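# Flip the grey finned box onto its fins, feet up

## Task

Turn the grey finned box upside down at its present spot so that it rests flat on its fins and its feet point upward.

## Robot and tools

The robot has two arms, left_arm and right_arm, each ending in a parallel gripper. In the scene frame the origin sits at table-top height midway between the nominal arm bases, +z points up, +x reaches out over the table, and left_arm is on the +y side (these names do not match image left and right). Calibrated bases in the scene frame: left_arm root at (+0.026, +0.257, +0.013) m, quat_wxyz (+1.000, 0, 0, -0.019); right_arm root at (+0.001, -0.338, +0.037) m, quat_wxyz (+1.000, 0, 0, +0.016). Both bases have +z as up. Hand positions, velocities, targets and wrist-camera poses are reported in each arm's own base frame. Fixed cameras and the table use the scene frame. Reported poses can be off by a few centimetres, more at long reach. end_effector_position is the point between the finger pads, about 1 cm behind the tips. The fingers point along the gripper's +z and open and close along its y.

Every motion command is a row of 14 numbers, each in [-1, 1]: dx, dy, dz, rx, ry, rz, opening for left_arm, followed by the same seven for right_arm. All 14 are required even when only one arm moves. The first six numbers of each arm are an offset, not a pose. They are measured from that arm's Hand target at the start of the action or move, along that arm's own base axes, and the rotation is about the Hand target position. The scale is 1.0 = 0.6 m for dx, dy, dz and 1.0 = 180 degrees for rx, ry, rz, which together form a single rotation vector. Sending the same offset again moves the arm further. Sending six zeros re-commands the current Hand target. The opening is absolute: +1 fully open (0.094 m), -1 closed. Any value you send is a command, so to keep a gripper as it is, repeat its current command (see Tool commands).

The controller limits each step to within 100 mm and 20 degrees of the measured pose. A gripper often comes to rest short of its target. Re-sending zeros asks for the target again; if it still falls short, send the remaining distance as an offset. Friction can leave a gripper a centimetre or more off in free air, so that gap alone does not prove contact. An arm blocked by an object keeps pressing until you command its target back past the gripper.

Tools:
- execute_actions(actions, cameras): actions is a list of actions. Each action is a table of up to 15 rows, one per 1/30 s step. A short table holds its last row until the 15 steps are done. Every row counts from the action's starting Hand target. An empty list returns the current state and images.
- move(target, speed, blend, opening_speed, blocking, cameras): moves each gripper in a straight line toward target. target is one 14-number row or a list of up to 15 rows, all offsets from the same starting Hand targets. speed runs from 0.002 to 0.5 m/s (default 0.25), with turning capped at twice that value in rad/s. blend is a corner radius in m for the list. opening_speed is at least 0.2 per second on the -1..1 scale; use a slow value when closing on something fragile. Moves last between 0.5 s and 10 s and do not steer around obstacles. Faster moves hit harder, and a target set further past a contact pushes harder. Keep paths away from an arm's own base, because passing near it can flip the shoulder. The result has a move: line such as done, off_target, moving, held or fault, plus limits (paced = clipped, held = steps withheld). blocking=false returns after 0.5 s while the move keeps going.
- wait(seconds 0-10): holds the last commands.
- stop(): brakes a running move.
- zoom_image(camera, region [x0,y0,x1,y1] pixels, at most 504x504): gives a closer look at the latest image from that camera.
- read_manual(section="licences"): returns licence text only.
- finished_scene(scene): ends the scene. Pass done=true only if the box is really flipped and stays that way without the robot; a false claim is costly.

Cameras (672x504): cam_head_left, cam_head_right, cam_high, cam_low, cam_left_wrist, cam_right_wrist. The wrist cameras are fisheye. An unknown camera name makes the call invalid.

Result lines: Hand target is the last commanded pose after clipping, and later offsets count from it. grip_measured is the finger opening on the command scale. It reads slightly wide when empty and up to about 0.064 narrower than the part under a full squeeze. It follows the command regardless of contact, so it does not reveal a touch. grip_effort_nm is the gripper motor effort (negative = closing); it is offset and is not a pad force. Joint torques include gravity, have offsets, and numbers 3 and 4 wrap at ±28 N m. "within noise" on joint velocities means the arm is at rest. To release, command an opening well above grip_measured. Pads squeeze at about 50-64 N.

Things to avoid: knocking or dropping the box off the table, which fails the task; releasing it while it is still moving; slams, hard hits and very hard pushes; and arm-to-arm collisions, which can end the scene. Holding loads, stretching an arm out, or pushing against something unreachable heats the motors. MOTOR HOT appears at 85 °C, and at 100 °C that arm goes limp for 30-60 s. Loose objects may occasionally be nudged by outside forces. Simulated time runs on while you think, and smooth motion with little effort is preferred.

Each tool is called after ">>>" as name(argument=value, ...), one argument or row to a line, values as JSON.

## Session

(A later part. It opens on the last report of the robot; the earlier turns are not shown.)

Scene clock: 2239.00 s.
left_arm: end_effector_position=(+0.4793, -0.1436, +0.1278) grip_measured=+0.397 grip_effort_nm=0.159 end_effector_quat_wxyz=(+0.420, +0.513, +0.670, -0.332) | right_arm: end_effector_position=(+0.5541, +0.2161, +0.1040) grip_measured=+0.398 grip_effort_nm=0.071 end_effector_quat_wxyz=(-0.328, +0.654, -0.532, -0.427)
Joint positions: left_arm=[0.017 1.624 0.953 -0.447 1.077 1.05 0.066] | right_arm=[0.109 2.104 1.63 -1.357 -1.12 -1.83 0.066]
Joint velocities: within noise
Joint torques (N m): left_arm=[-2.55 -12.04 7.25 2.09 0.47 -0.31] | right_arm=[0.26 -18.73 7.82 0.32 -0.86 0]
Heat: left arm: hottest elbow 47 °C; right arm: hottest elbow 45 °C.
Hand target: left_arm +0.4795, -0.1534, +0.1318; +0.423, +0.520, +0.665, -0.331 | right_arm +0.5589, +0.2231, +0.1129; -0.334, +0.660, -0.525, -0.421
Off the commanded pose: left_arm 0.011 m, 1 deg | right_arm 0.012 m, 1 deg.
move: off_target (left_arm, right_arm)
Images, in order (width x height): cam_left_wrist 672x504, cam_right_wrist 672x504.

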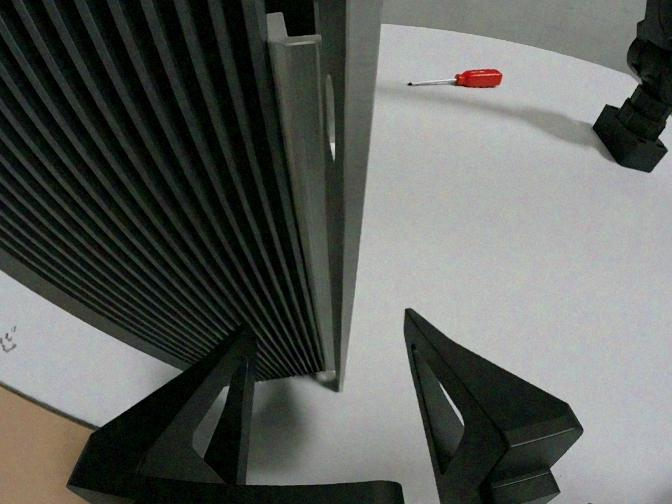

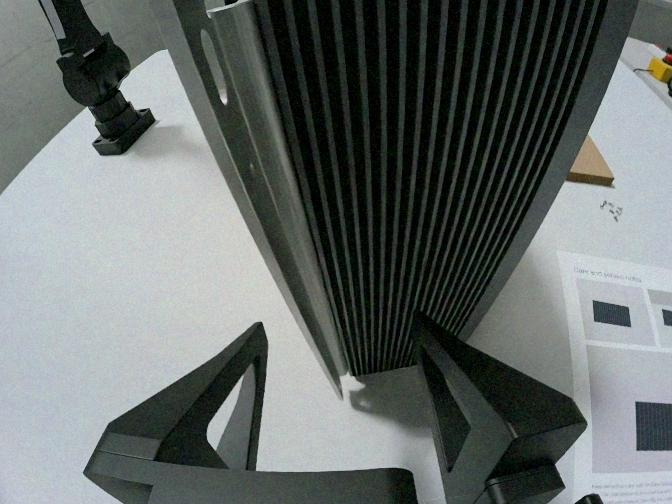

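>>> move(
  target=[-0.0025, -0.02, 0, 0, 0, 0, 0.4, -0.022, 0.0167, 0, 0, 0, 0, 0.4],
  speed=0.06,
  cameras=["cam_left_wrist", "cam_right_wrist"],
)

Scene clock: 2261.07 s.
left_arm: end_effector_position=(+0.4795, -0.1452, +0.1285) grip_measured=+0.397 grip_effort_nm=0.154 end_effector_quat_wxyz=(+0.422, +0.505, +0.677, -0.328) | right_arm: end_effector_position=(+0.5471, +0.2250, +0.1027) grip_measured=+0.398 grip_effort_nm=0.071 end_effector_quat_wxyz=(-0.330, +0.654, -0.532, -0.424)
Joint positions: left_arm=[0.012 1.611 0.936 -0.402 1.063 0.999 0.066] | right_arm=[0.126 2.08 1.589 -1.293 -1.124 -1.785 0.066]
Joint velocities: within noise
Joint torques (N m): left_arm=[-4.42 -11.81 7.46 2.36 0.5 -0.34] | right_arm=[0.15 -19.6 6.48 0.39 -0.88 0.06]
Heat: left arm: hottest elbow 47 °C; right arm: hottest elbow 44 °C.
Hand target: left_arm +0.4781, -0.1654, +0.1319; +0.423, +0.520, +0.665, -0.330 | right_arm +0.5457, +0.2331, +0.1129; -0.334, +0.660, -0.525, -0.421
Off the commanded pose: left_arm 0.021 m, 2 deg | right_arm 0.013 m, 1 deg.
move: off_target (left_arm, right_arm)
Images, in order (width x height): cam_left_wrist 672x504, cam_right_wrist 672x504.

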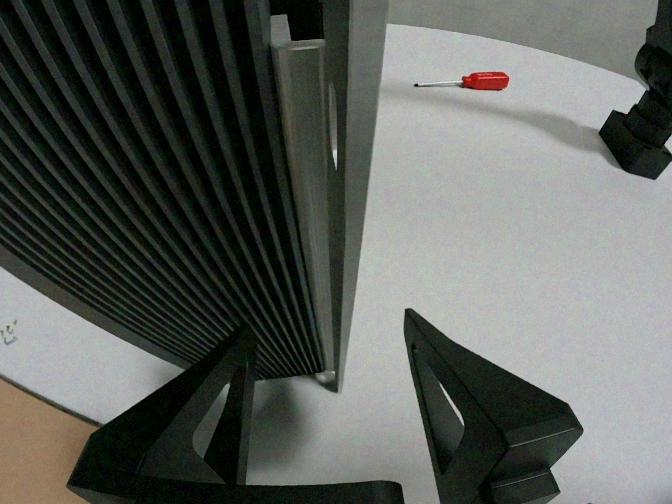

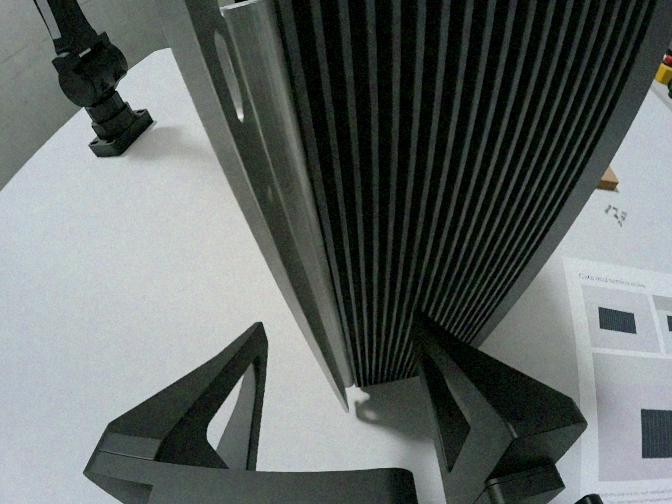

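>>> move(
  target=[0.0, 0.022, 0, 0, 0, 0, 0.4, 0, -0.005, 0, 0, 0, 0, 0.4],
  speed=0.06,
  cameras=[],
)

>>> move(
  target=[0.0, 0.0, 0, 0, 0, 0, -1.0, 0, 0.0, 0, 0, 0, 0, -1.0],
  opening_speed=0.8,
  cameras=["cam_left_wrist", "cam_right_wrist"],
)

Scene clock: 2268.73 s.
left_arm: end_effector_position=(+0.4786, -0.1445, +0.1279) grip_measured=+0.398 grip_effort_nm=0.129 end_effector_quat_wxyz=(+0.423, +0.510, +0.674, -0.326) | right_arm: end_effector_position=(+0.5471, +0.2250, +0.1027) grip_measured=+0.398 grip_effort_nm=0.071 end_effector_quat_wxyz=(-0.330, +0.654, -0.532, -0.424)
Joint positions: left_arm=[0.013 1.611 0.936 -0.41 1.064 1.019 0.066] | right_arm=[0.126 2.08 1.589 -1.293 -1.124 -1.784 0.066]
Joint velocities: within noise
Joint torques (N m): left_arm=[-1.9 -11.4 8.23 0.66 1.03 -0.02] | right_arm=[-0.38 -19.84 6.56 0.01 -0.84 -0.07]
Heat: left arm: hottest elbow 47 °C; right arm: hottest elbow 44 °C.
Hand target: left_arm +0.4781, -0.1522, +0.1319; +0.423, +0.520, +0.665, -0.330 | right_arm +0.5457, +0.2301, +0.1128; -0.334, +0.660, -0.525, -0.421
Off the commanded pose: left_arm 0.009 m, 2 deg | right_arm 0.011 m, 1 deg.
move: off_target (right_arm)
No camera images: "cameras" was empty.

Scene clock: 2270.93 s.
left_arm: end_effector_position=(+0.4744, -0.1475, +0.1292) grip_measured=-0.941 grip_effort_nm=-0.994 end_effector_quat_wxyz=(+0.422, +0.516, +0.668, -0.331) | right_arm: end_effector_position=(+0.5461, +0.2231, +0.1036) grip_measured=-0.886 grip_effort_nm=-1.043 end_effector_quat_wxyz=(-0.329, +0.654, -0.534, -0.424)
Joint positions: left_arm=[0.009 1.609 0.936 -0.429 1.076 1.041 0.003] | right_arm=[0.123 2.075 1.584 -1.294 -1.121 -1.784 0.005]
Joint velocities: within noise
Joint torques (N m): left_arm=[-1.73 -10.99 8.27 1.33 0.54 -0.2] | right_arm=[0.15 -19.19 6.84 0.14 -0.88 -0.07]
Heat: left arm: hottest elbow 47 °C; right arm: hottest elbow 44 °C.
Hand target: left_arm +0.4781, -0.1521, +0.1318; +0.423, +0.520, +0.665, -0.330 | right_arm +0.5457, +0.2302, +0.1129; -0.334, +0.660, -0.525, -0.421
Off the commanded pose: left_arm 0.006 m, 1 deg | right_arm 0.012 m, 1 deg.
move: off_target (right_arm)
Images, in order (width x height): cam_left_wrist 672x504, cam_right_wrist 672x504.

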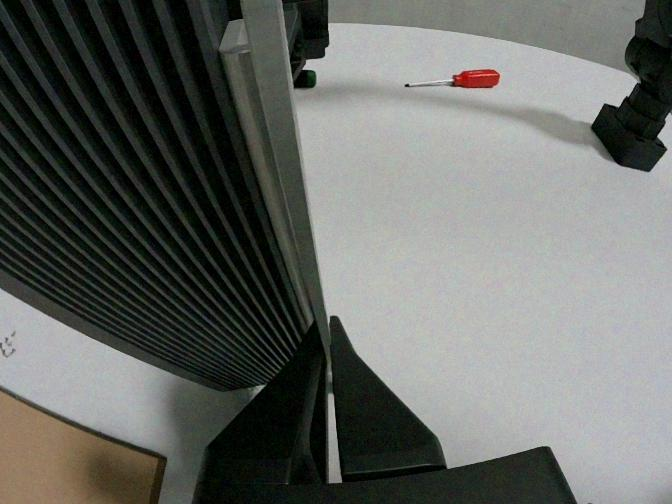

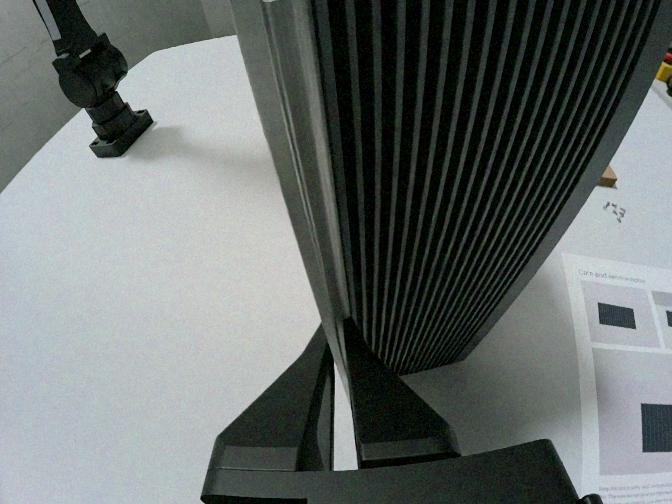

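>>> zoom_image(
  camera="cam_right_wrist",
  region=[260, 260, 420, 400],
)

>>> zoom_image(
  camera="cam_left_wrist",
  region=[250, 260, 410, 400],
)

Scaled by 3.150 from the camera's 672x504 image, which has a finer 960x720 frame.

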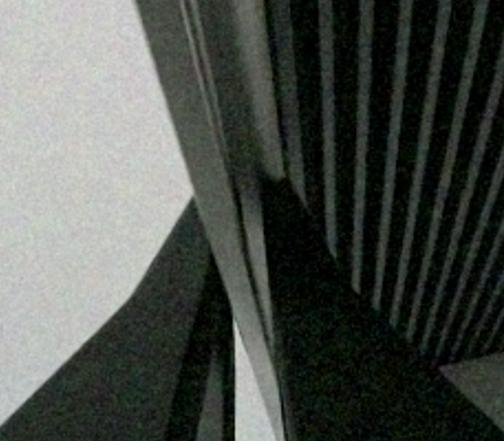

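Scaled by 3.150 from the camera's 672x504 image, which has a finer 960x720 frame.

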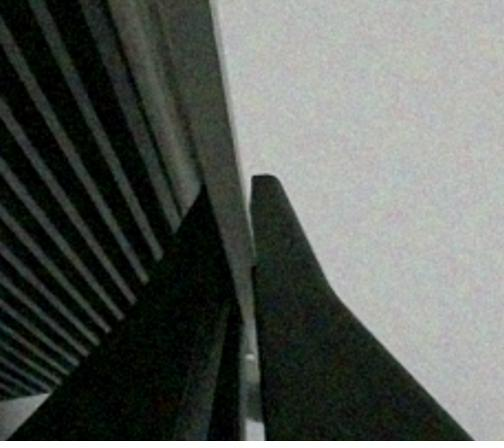

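>>> move(
  target=[0.0, 0.0, 0.07, 0, 0, 0, -1.0, 0, 0.0, 0.085, 0, 0, 0, -1.0],
  speed=0.06,
  cameras=["cam_left_wrist", "cam_low"],
)

Scene clock: 2292.53 s.
left_arm: end_effector_position=(+0.4681, -0.1458, +0.1369) grip_measured=-0.947 grip_effort_nm=-1.013 end_effector_quat_wxyz=(+0.401, +0.508, +0.684, -0.337) | right_arm: end_effector_position=(+0.5345, +0.2207, +0.1079) grip_measured=-0.886 grip_effort_nm=-1.038 end_effector_quat_wxyz=(-0.302, +0.643, -0.549, -0.441)
Joint positions: left_arm=[0.009 1.585 0.952 -0.526 1.055 1.045 0.002] | right_arm=[0.123 2.069 1.584 -1.373 -1.108 -1.784 0.005]
Joint velocities: within noise
Joint torques (N m): left_arm=[-1.67 -14.51 10.74 0.5 1.42 -0.26] | right_arm=[0.85 -24.18 9.95 -0.95 -1.47 -0.13]
Heat: left arm: hottest elbow 48 °C; right arm: hottest elbow 44 °C.
Hand target: left_arm +0.4780, -0.1521, +0.1739; +0.423, +0.520, +0.665, -0.331 | right_arm +0.5457, +0.2301, +0.1639; -0.334, +0.660, -0.525, -0.421
Off the commanded pose: left_arm 0.039 m, 4 deg | right_arm 0.058 m, 5 deg.
move: off_target (left_arm, right_arm)
Images, in order (width x height): cam_low 672x504, cam_left_wrist 672x504.

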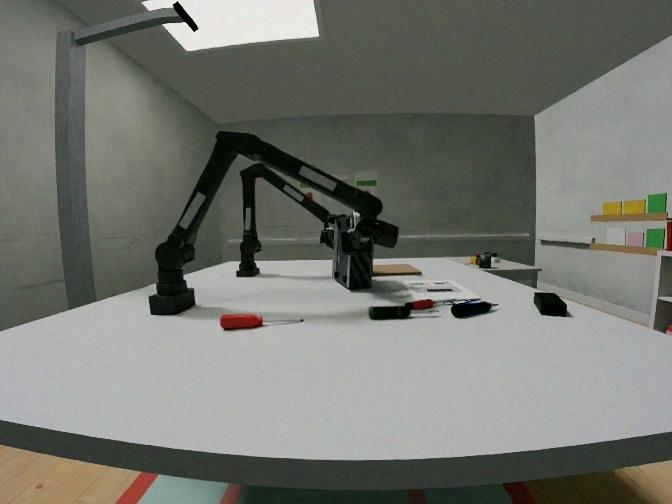

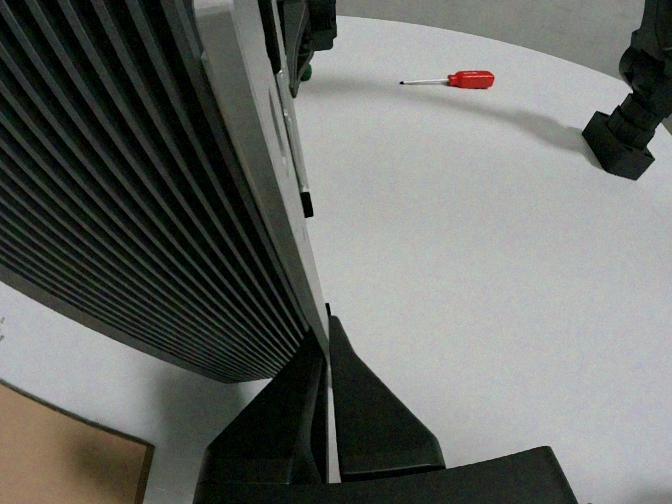

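>>> zoom_image(
  camera="cam_low",
  region=[300, 180, 430, 300],
)

Scaled by 3.877.

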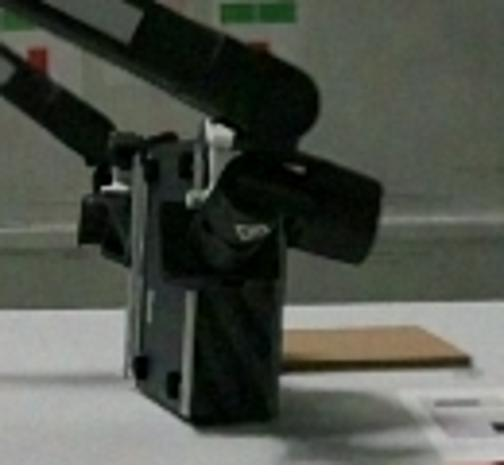

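>>> move(
  target=[-0.1323, -0.03, 0.0, 0, 0, 0, -1.0, -0.1342, -0.0207, 0.0, 0, 0, 0, -1.0],
  speed=0.05,
  cameras=["cam_left_wrist", "cam_low", "cam_head_left"],
)

>>> zoom_image(
  camera="cam_low",
  region=[290, 180, 420, 300],
)

Scene clock: 2306.50 s.
left_arm: end_effector_position=(+0.3944, -0.1629, +0.1440) grip_measured=-0.949 grip_effort_nm=-1.009 end_effector_quat_wxyz=(+0.387, +0.494, +0.697, -0.347) | right_arm: end_effector_position=(+0.4549, +0.2097, +0.1097) grip_measured=-0.885 grip_effort_nm=-1.038 end_effector_quat_wxyz=(-0.287, +0.639, -0.557, -0.446)
Joint positions: left_arm=[-0.038 1.388 0.755 -0.476 1.031 0.93 0.002] | right_arm=[0.123 1.896 1.306 -1.296 -1.093 -1.778 0.005]
Joint velocities: within noise
Joint torques (N m): left_arm=[-1.85 -12.22 8.55 2.33 1.33 0.03] | right_arm=[0.91 -22.42 8.27 -0.35 -2.06 -0.18]
Heat: left arm: hottest elbow 49 °C; right arm: hottest elbow 45 °C.
Hand target: left_arm +0.3987, -0.1702, +0.1738; +0.423, +0.520, +0.665, -0.330 | right_arm +0.4652, +0.2177, +0.1639; -0.334, +0.660, -0.525, -0.421
Off the commanded pose: left_arm 0.031 m, 7 deg | right_arm 0.056 m, 7 deg.
move: off_target (left_arm, right_arm)
Images, in order (width x height): cam_head_left 672x504, cam_low 672x504, cam_left_wrist 672x504.

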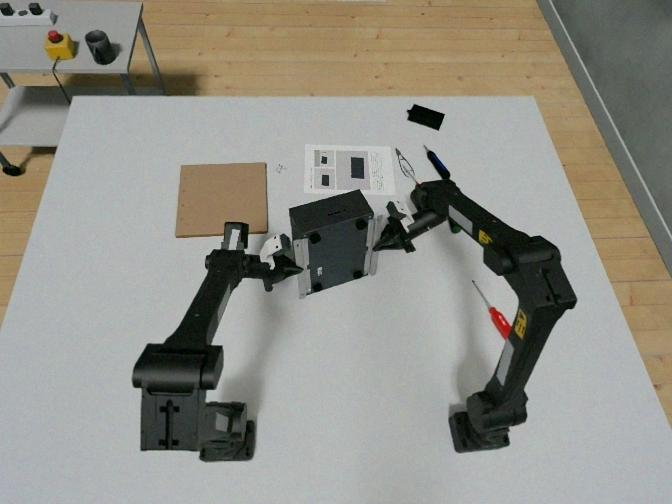

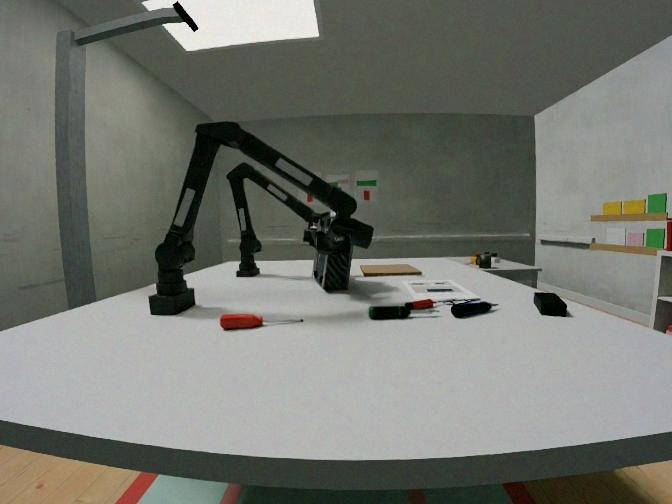

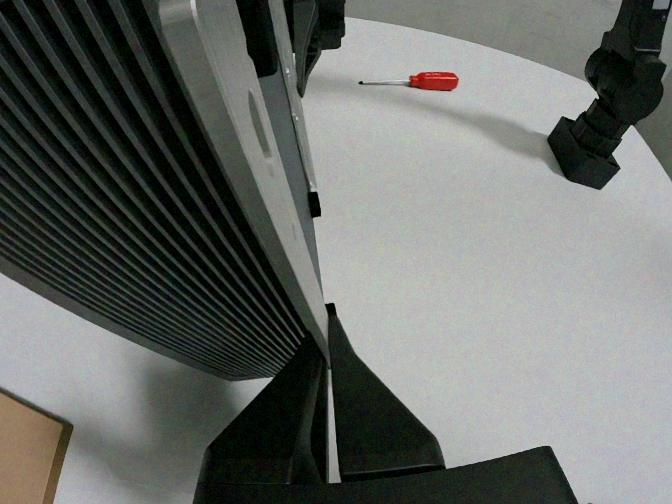

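Scaled by 3.877.

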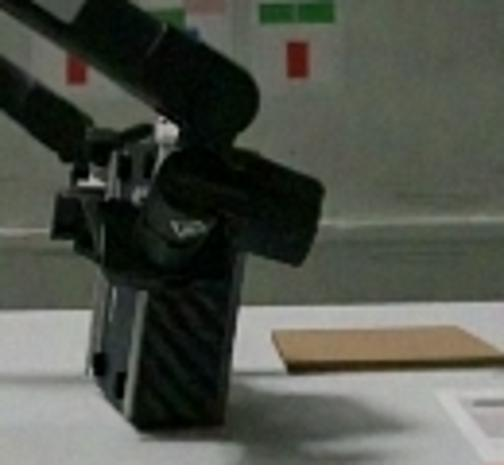

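>>> move(
  target=[-0.132, -0.038, -0.03, 0, 0, 0, -1.0, -0.1343, -0.029, -0.01, 0, 0, 0, -1.0],
  speed=0.05,
  cameras=["cam_left_wrist", "cam_low", "cam_head_left", "cam_right_wrist"],
)

>>> zoom_image(
  camera="cam_low",
  region=[270, 180, 400, 300],
)

Scene clock: 2321.57 s.
left_arm: end_effector_position=(+0.3192, -0.1832, +0.1413) grip_measured=-0.949 grip_effort_nm=-1.013 end_effector_quat_wxyz=(+0.403, +0.498, +0.689, -0.338) | right_arm: end_effector_position=(+0.3748, +0.1939, +0.1097) grip_measured=-0.882 grip_effort_nm=-1.033 end_effector_quat_wxyz=(-0.287, +0.646, -0.554, -0.439)
Joint positions: left_arm=[-0.119 1.161 0.526 -0.316 0.989 0.791 0.002] | right_arm=[0.112 1.72 1.048 -1.226 -1.076 -1.808 0.006]
Joint velocities: within noise
Joint torques (N m): left_arm=[-3.19 -6.71 8.23 2.59 0.81 -0.06] | right_arm=[-0.15 -18.78 7.75 -0.7 -2.65 -0.33]
Heat: left arm: hottest elbow 48 °C; right arm: hottest elbow 45 °C.
Hand target: left_arm +0.3195, -0.1930, +0.1558; +0.423, +0.520, +0.665, -0.330 | right_arm +0.3847, +0.2003, +0.1579; -0.334, +0.660, -0.525, -0.421
Off the commanded pose: left_arm 0.017 m, 4 deg | right_arm 0.050 m, 7 deg.
move: off_target (left_arm, right_arm)
Images, in order (width x height): cam_head_left 672x504, cam_low 672x504, cam_left_wrist 672x504, cam_right_wrist 672x504.

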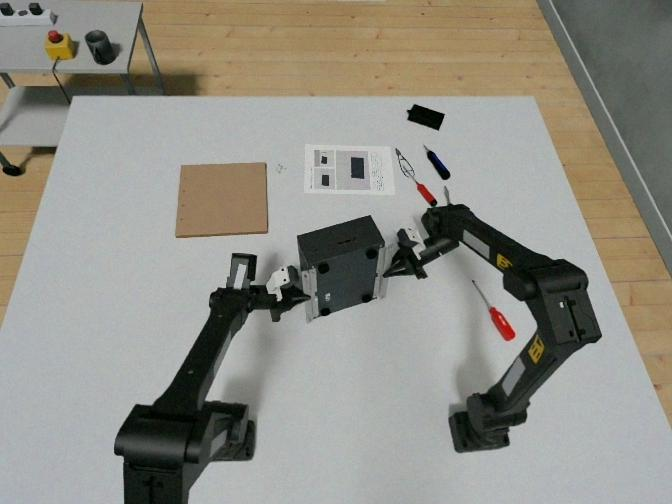

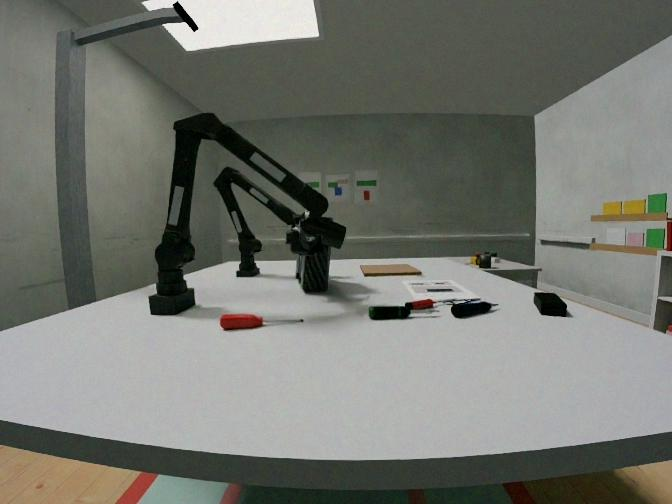

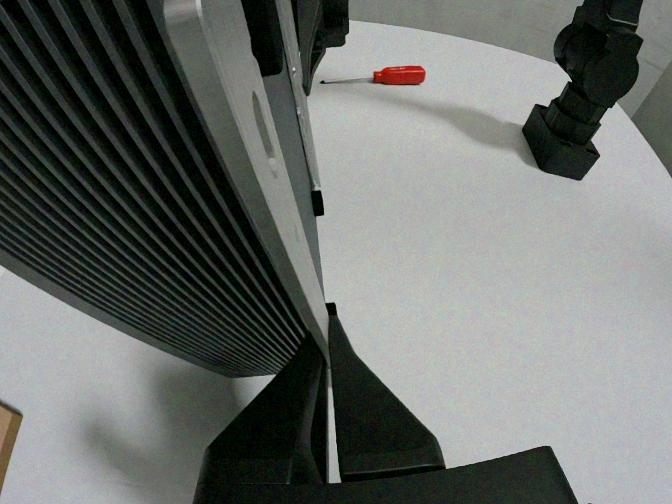

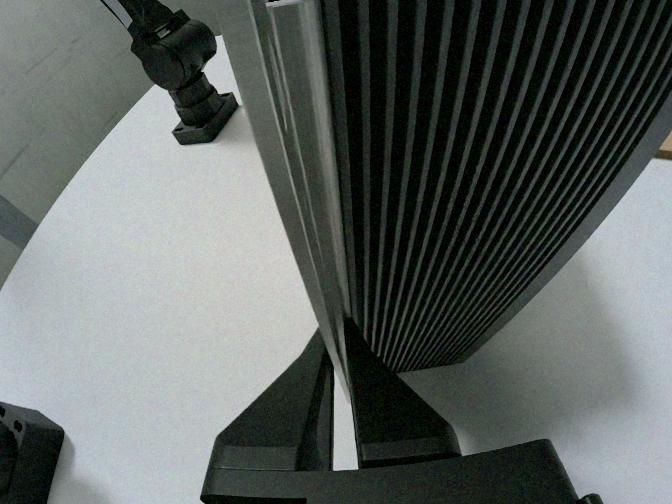

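Scaled by 3.877.

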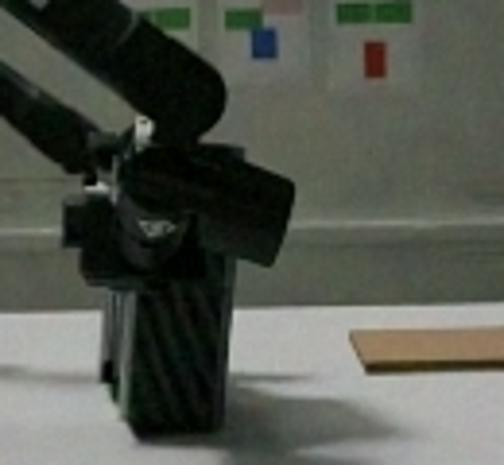

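>>> move(
  target=[-0.1315, -0.055, -0.012, 0, 0, 0, -1.0, -0.135, -0.0457, -0.008, 0, 0, 0, -1.0],
  speed=0.05,
  cameras=["cam_left_wrist", "cam_low", "cam_head_left", "cam_right_wrist"],
)

>>> zoom_image(
  camera="cam_low",
  region=[250, 180, 380, 300],
)

Scene clock: 2334.53 s.
left_arm: end_effector_position=(+0.2432, -0.2179, +0.1405) grip_measured=-0.949 grip_effort_nm=-1.009 end_effector_quat_wxyz=(+0.411, +0.505, +0.683, -0.331) | right_arm: end_effector_position=(+0.2983, +0.1660, +0.1121) grip_measured=-0.881 grip_effort_nm=-1.038 end_effector_quat_wxyz=(-0.296, +0.655, -0.548, -0.426)
Joint positions: left_arm=[-0.323 0.888 0.334 -0.181 0.849 0.555 0.002] | right_arm=[0.057 1.542 0.824 -1.235 -1.051 -1.914 0.006]
Joint velocities: within noise
Joint torques (N m): left_arm=[-3.14 -2.26 8.51 2.76 0.45 -0.12] | right_arm=[0.09 -14.51 7.49 -2.13 -3.01 -0.34]
Heat: left arm: hottest elbow 48 °C; right arm: hottest elbow 44 °C.
Hand target: left_arm +0.2406, -0.2260, +0.1486; +0.423, +0.520, +0.665, -0.330 | right_arm +0.3037, +0.1728, +0.1531; -0.334, +0.660, -0.525, -0.421
Off the commanded pose: left_arm 0.012 m, 3 deg | right_arm 0.042 m, 5 deg.
move: off_target (left_arm, right_arm)
Images, in order (width x height): cam_head_left 672x504, cam_low 672x504, cam_left_wrist 672x504, cam_right_wrist 672x504.

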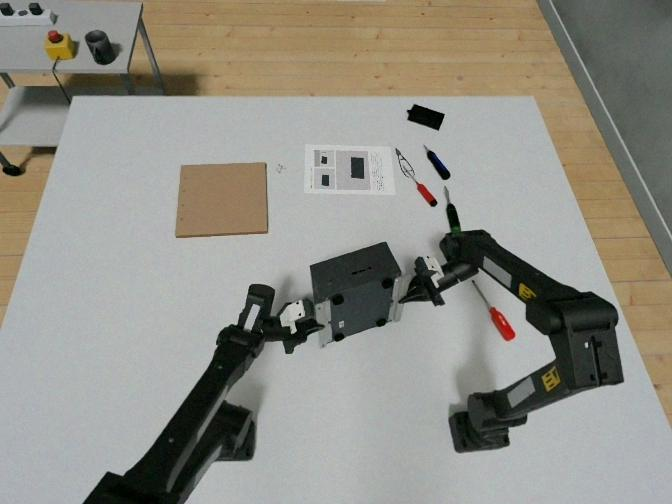

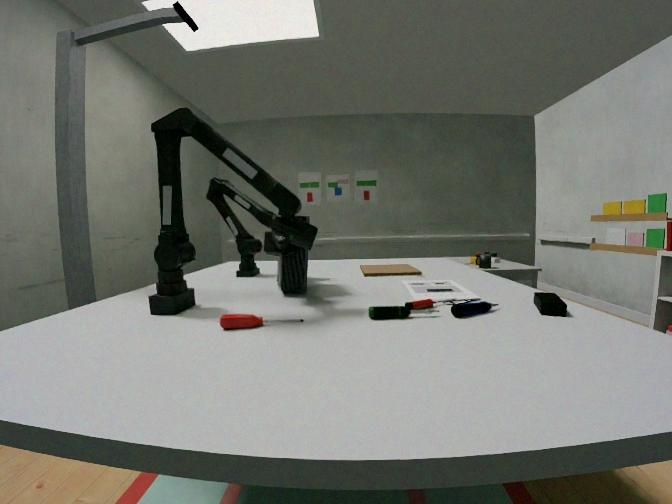

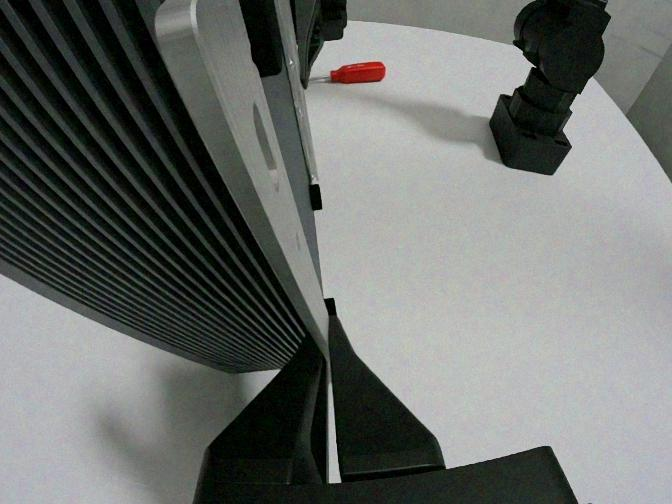

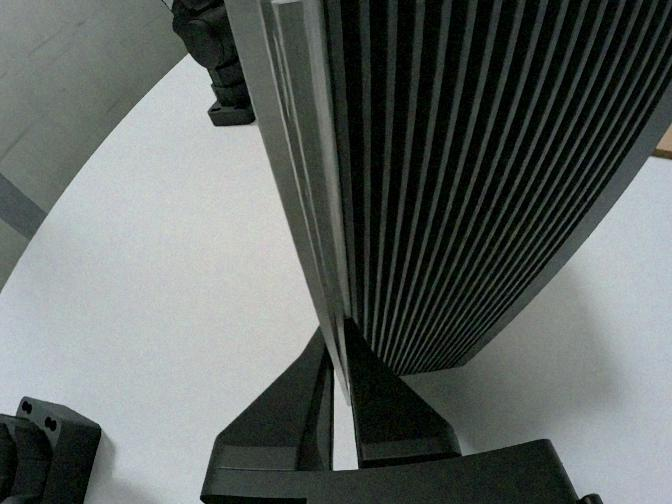

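Scaled by 3.877.

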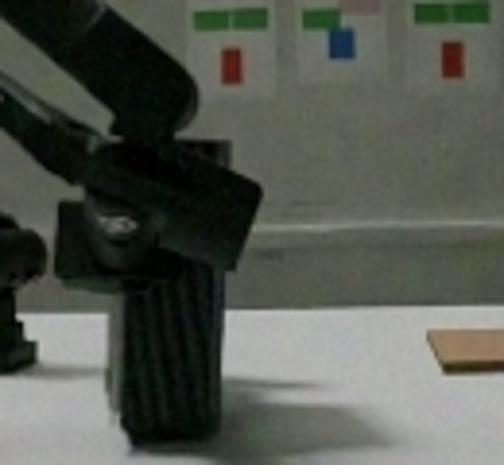

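>>> move(
  target=[
    [-0.05, 0.0, 0.0, 0, 0, 0, -1.0, -0.05, 0.0, 0.0, 0, 0, 0, -1.0],
    [-0.05, 0.0, -0.035, 0, 0, 0, -1.0, -0.05, 0.0, -0.07, 0, 0, 0, -1.0],
  ],
  speed=0.05,
  blend=0.005,
  cameras=["cam_left_wrist", "cam_low", "cam_head_left", "cam_right_wrist"],
)

>>> zoom_image(
  camera="cam_low",
  region=[240, 180, 370, 300],
)

Scene clock: 2383.77 s.
left_arm: end_effector_position=(+0.2124, -0.2238, +0.1357) grip_measured=-0.949 grip_effort_nm=-1.009 end_effector_quat_wxyz=(+0.428, +0.515, +0.665, -0.330) | right_arm: end_effector_position=(+0.2700, +0.1629, +0.1023) grip_measured=-0.878 grip_effort_nm=-1.043 end_effector_quat_wxyz=(-0.317, +0.656, -0.544, -0.418)
Joint positions: left_arm=[-0.395 0.772 0.247 -0.122 0.809 0.503 0.002] | right_arm=[0.046 1.48 0.714 -1.153 -1.071 -1.919 0.006]
Joint velocities: within noise
Joint torques (N m): left_arm=[-1.67 2.2 7.79 2.82 0.28 -0.12] | right_arm=[0.91 -7.94 6.11 0.24 -2.29 -0.18]
Heat: left arm: hottest elbow 47 °C; right arm: hottest elbow 45 °C.
Hand target: left_arm +0.2106, -0.2260, +0.1276; +0.423, +0.520, +0.665, -0.330 | right_arm +0.2737, +0.1728, +0.1111; -0.334, +0.660, -0.525, -0.421
Off the commanded pose: left_arm 0.009 m, 1 deg | right_arm 0.014 m, 3 deg.
move: off_target (right_arm)
Images, in order (width x height): cam_head_left 672x504, cam_low 672x504, cam_left_wrist 672x504, cam_right_wrist 672x504.

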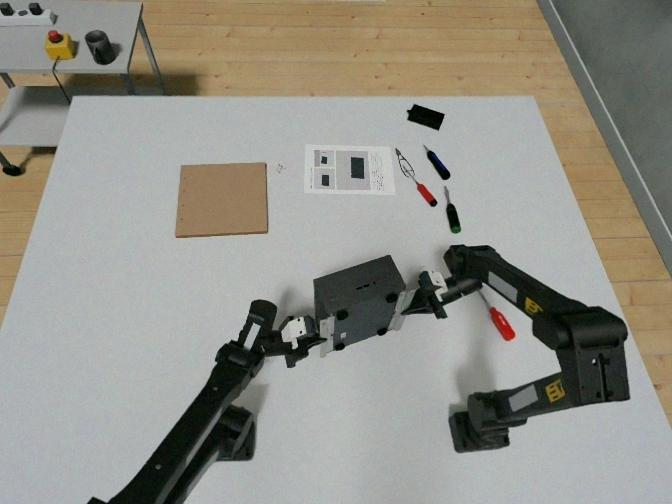

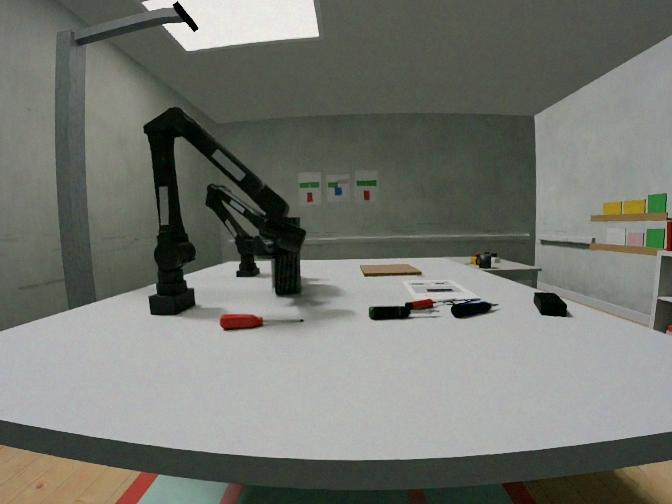

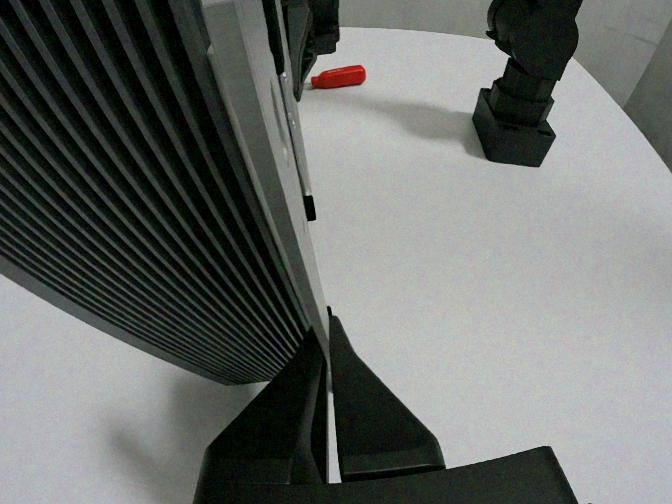

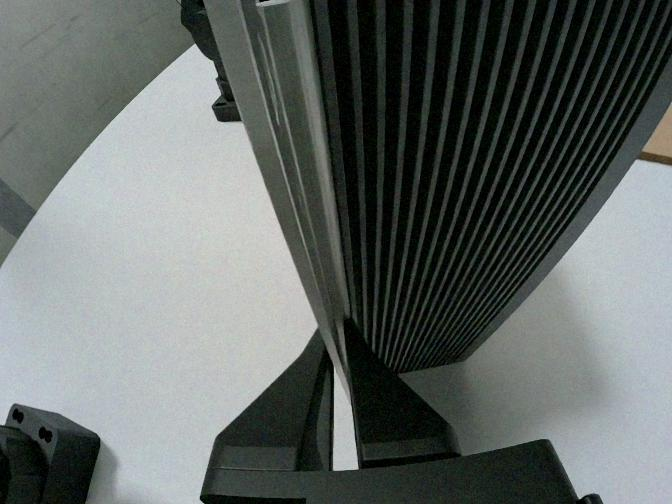

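Scaled by 3.877.

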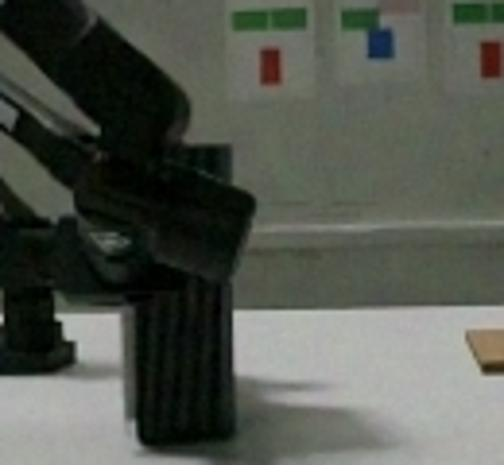

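>>> move(
  target=[0, 0, 0, 0, 0, 0, 0.3, 0, 0, 0, 0, 0, 0, 0.3],
  opening_speed=0.6,
  cameras=["cam_left_wrist", "cam_right_wrist", "cam_low"],
)

>>> zoom_image(
  camera="cam_low",
  region=[240, 180, 370, 300],
)

Scene clock: 2392.23 s.
left_arm: end_effector_position=(+0.2115, -0.2236, +0.1303) grip_measured=+0.297 grip_effort_nm=0.159 end_effector_quat_wxyz=(+0.423, +0.515, +0.668, -0.331) | right_arm: end_effector_position=(+0.2693, +0.1653, +0.1058) grip_measured=+0.297 grip_effort_nm=0.110 end_effector_quat_wxyz=(-0.327, +0.649, -0.540, -0.424)
Joint positions: left_arm=[-0.395 0.787 0.241 -0.113 0.809 0.503 0.061] | right_arm=[0.046 1.478 0.709 -1.153 -1.1 -1.924 0.061]
Joint velocities: within noise
Joint torques (N m): left_arm=[-1.67 0.85 8.16 2.55 0.28 -0.13] | right_arm=[1.2 -7 6.23 0.16 -1.1 -0.11]
Heat: left arm: hottest elbow 47 °C; right arm: hottest elbow 44 °C.
Hand target: left_arm +0.2106, -0.2259, +0.1276; +0.423, +0.520, +0.665, -0.330 | right_arm +0.2737, +0.1728, +0.1110; -0.334, +0.660, -0.525, -0.421
Off the commanded pose: left_arm 0.004 m, 1 deg | right_arm 0.010 m, 2 deg.
move: done
Images, in order (width x height): cam_low 672x504, cam_left_wrist 672x504, cam_right_wrist 672x504.

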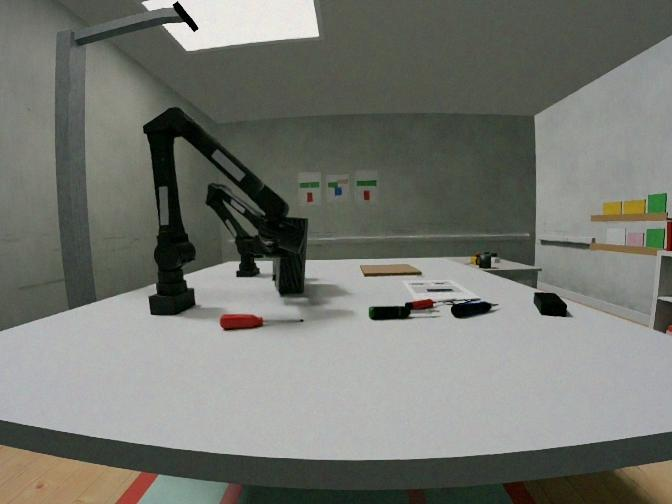

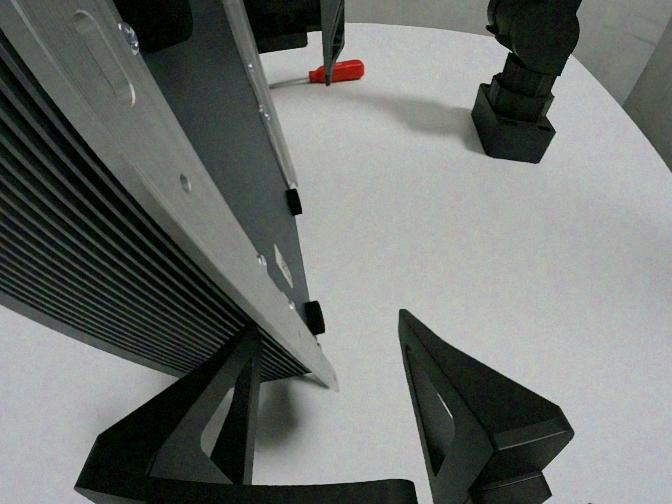

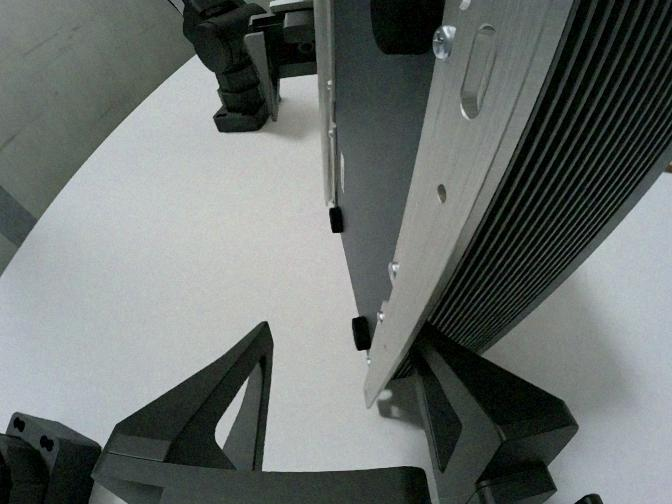

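Scaled by 3.877.

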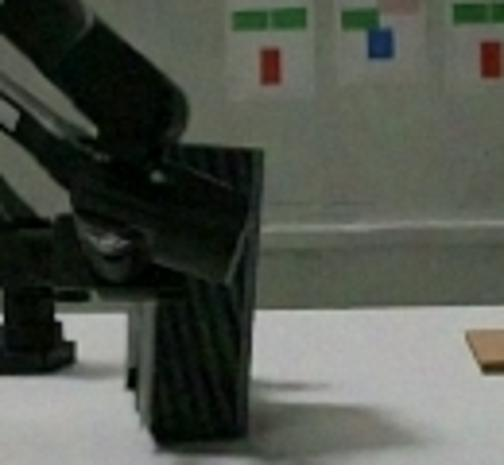

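>>> move(
  target=[0, 0, 0, 0, 0, 0, -0.8, 0, 0, 0, 0, 0, 0, -0.8],
  opening_speed=0.6,
  cameras=["cam_left_wrist", "cam_right_wrist", "cam_low"],
)

>>> zoom_image(
  camera="cam_low",
  region=[240, 180, 370, 300],
)

Scene clock: 2408.70 s.
left_arm: end_effector_position=(+0.2120, -0.2222, +0.1264) grip_measured=-0.794 grip_effort_nm=-0.261 end_effector_quat_wxyz=(+0.423, +0.513, +0.672, -0.325) | right_arm: end_effector_position=(+0.2703, +0.1667, +0.1061) grip_measured=-0.798 grip_effort_nm=-0.100 end_effector_quat_wxyz=(-0.329, +0.652, -0.537, -0.422)
Joint positions: left_arm=[-0.397 0.789 0.234 -0.105 0.794 0.503 0.01] | right_arm=[0.051 1.477 0.711 -1.147 -1.1 -1.924 0.009]
Joint velocities: within noise
Joint torques (N m): left_arm=[-1.55 0.85 8.68 2.26 0.85 -0.14] | right_arm=[0.79 -7.71 6.13 0.1 -1.08 -0.13]
Heat: left arm: hottest elbow 48 °C; right arm: hottest elbow 43 °C.
Hand target: left_arm +0.2106, -0.2260, +0.1277; +0.423, +0.520, +0.665, -0.330 | right_arm +0.2737, +0.1728, +0.1111; -0.334, +0.660, -0.525, -0.421
Off the commanded pose: left_arm 0.004 m, 1 deg | right_arm 0.009 m, 2 deg.
move: done
Images, in order (width x height): cam_low 672x504, cam_left_wrist 672x504, cam_right_wrist 672x504.

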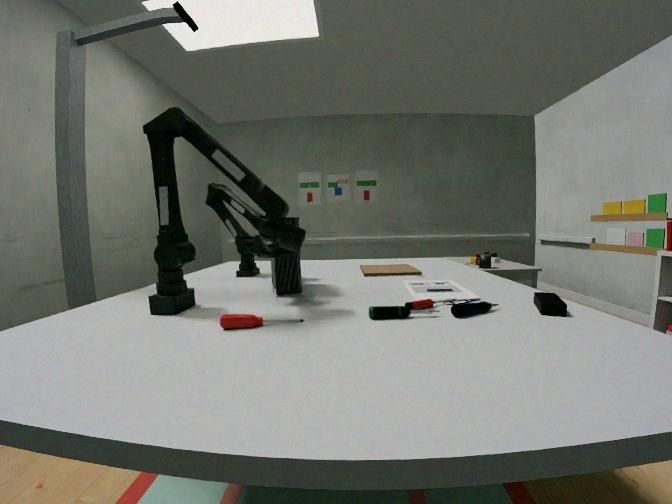

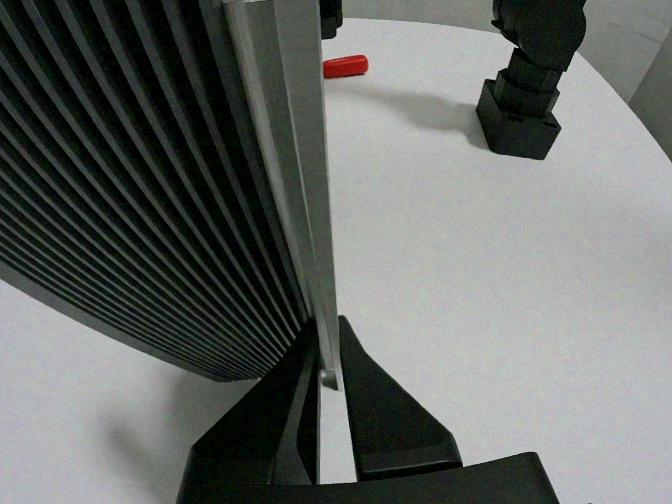

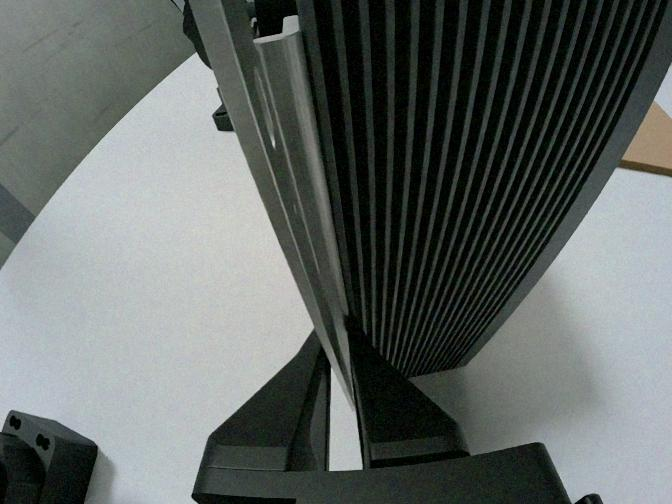

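Scaled by 3.877.

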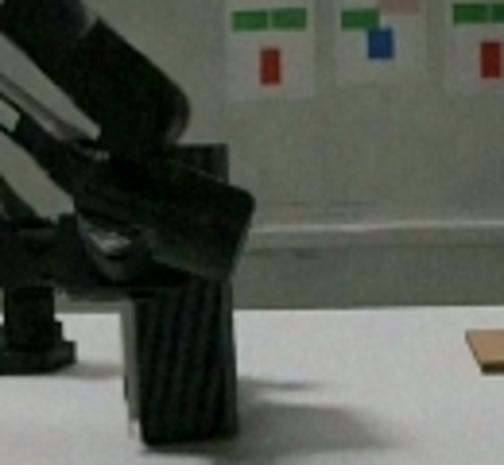

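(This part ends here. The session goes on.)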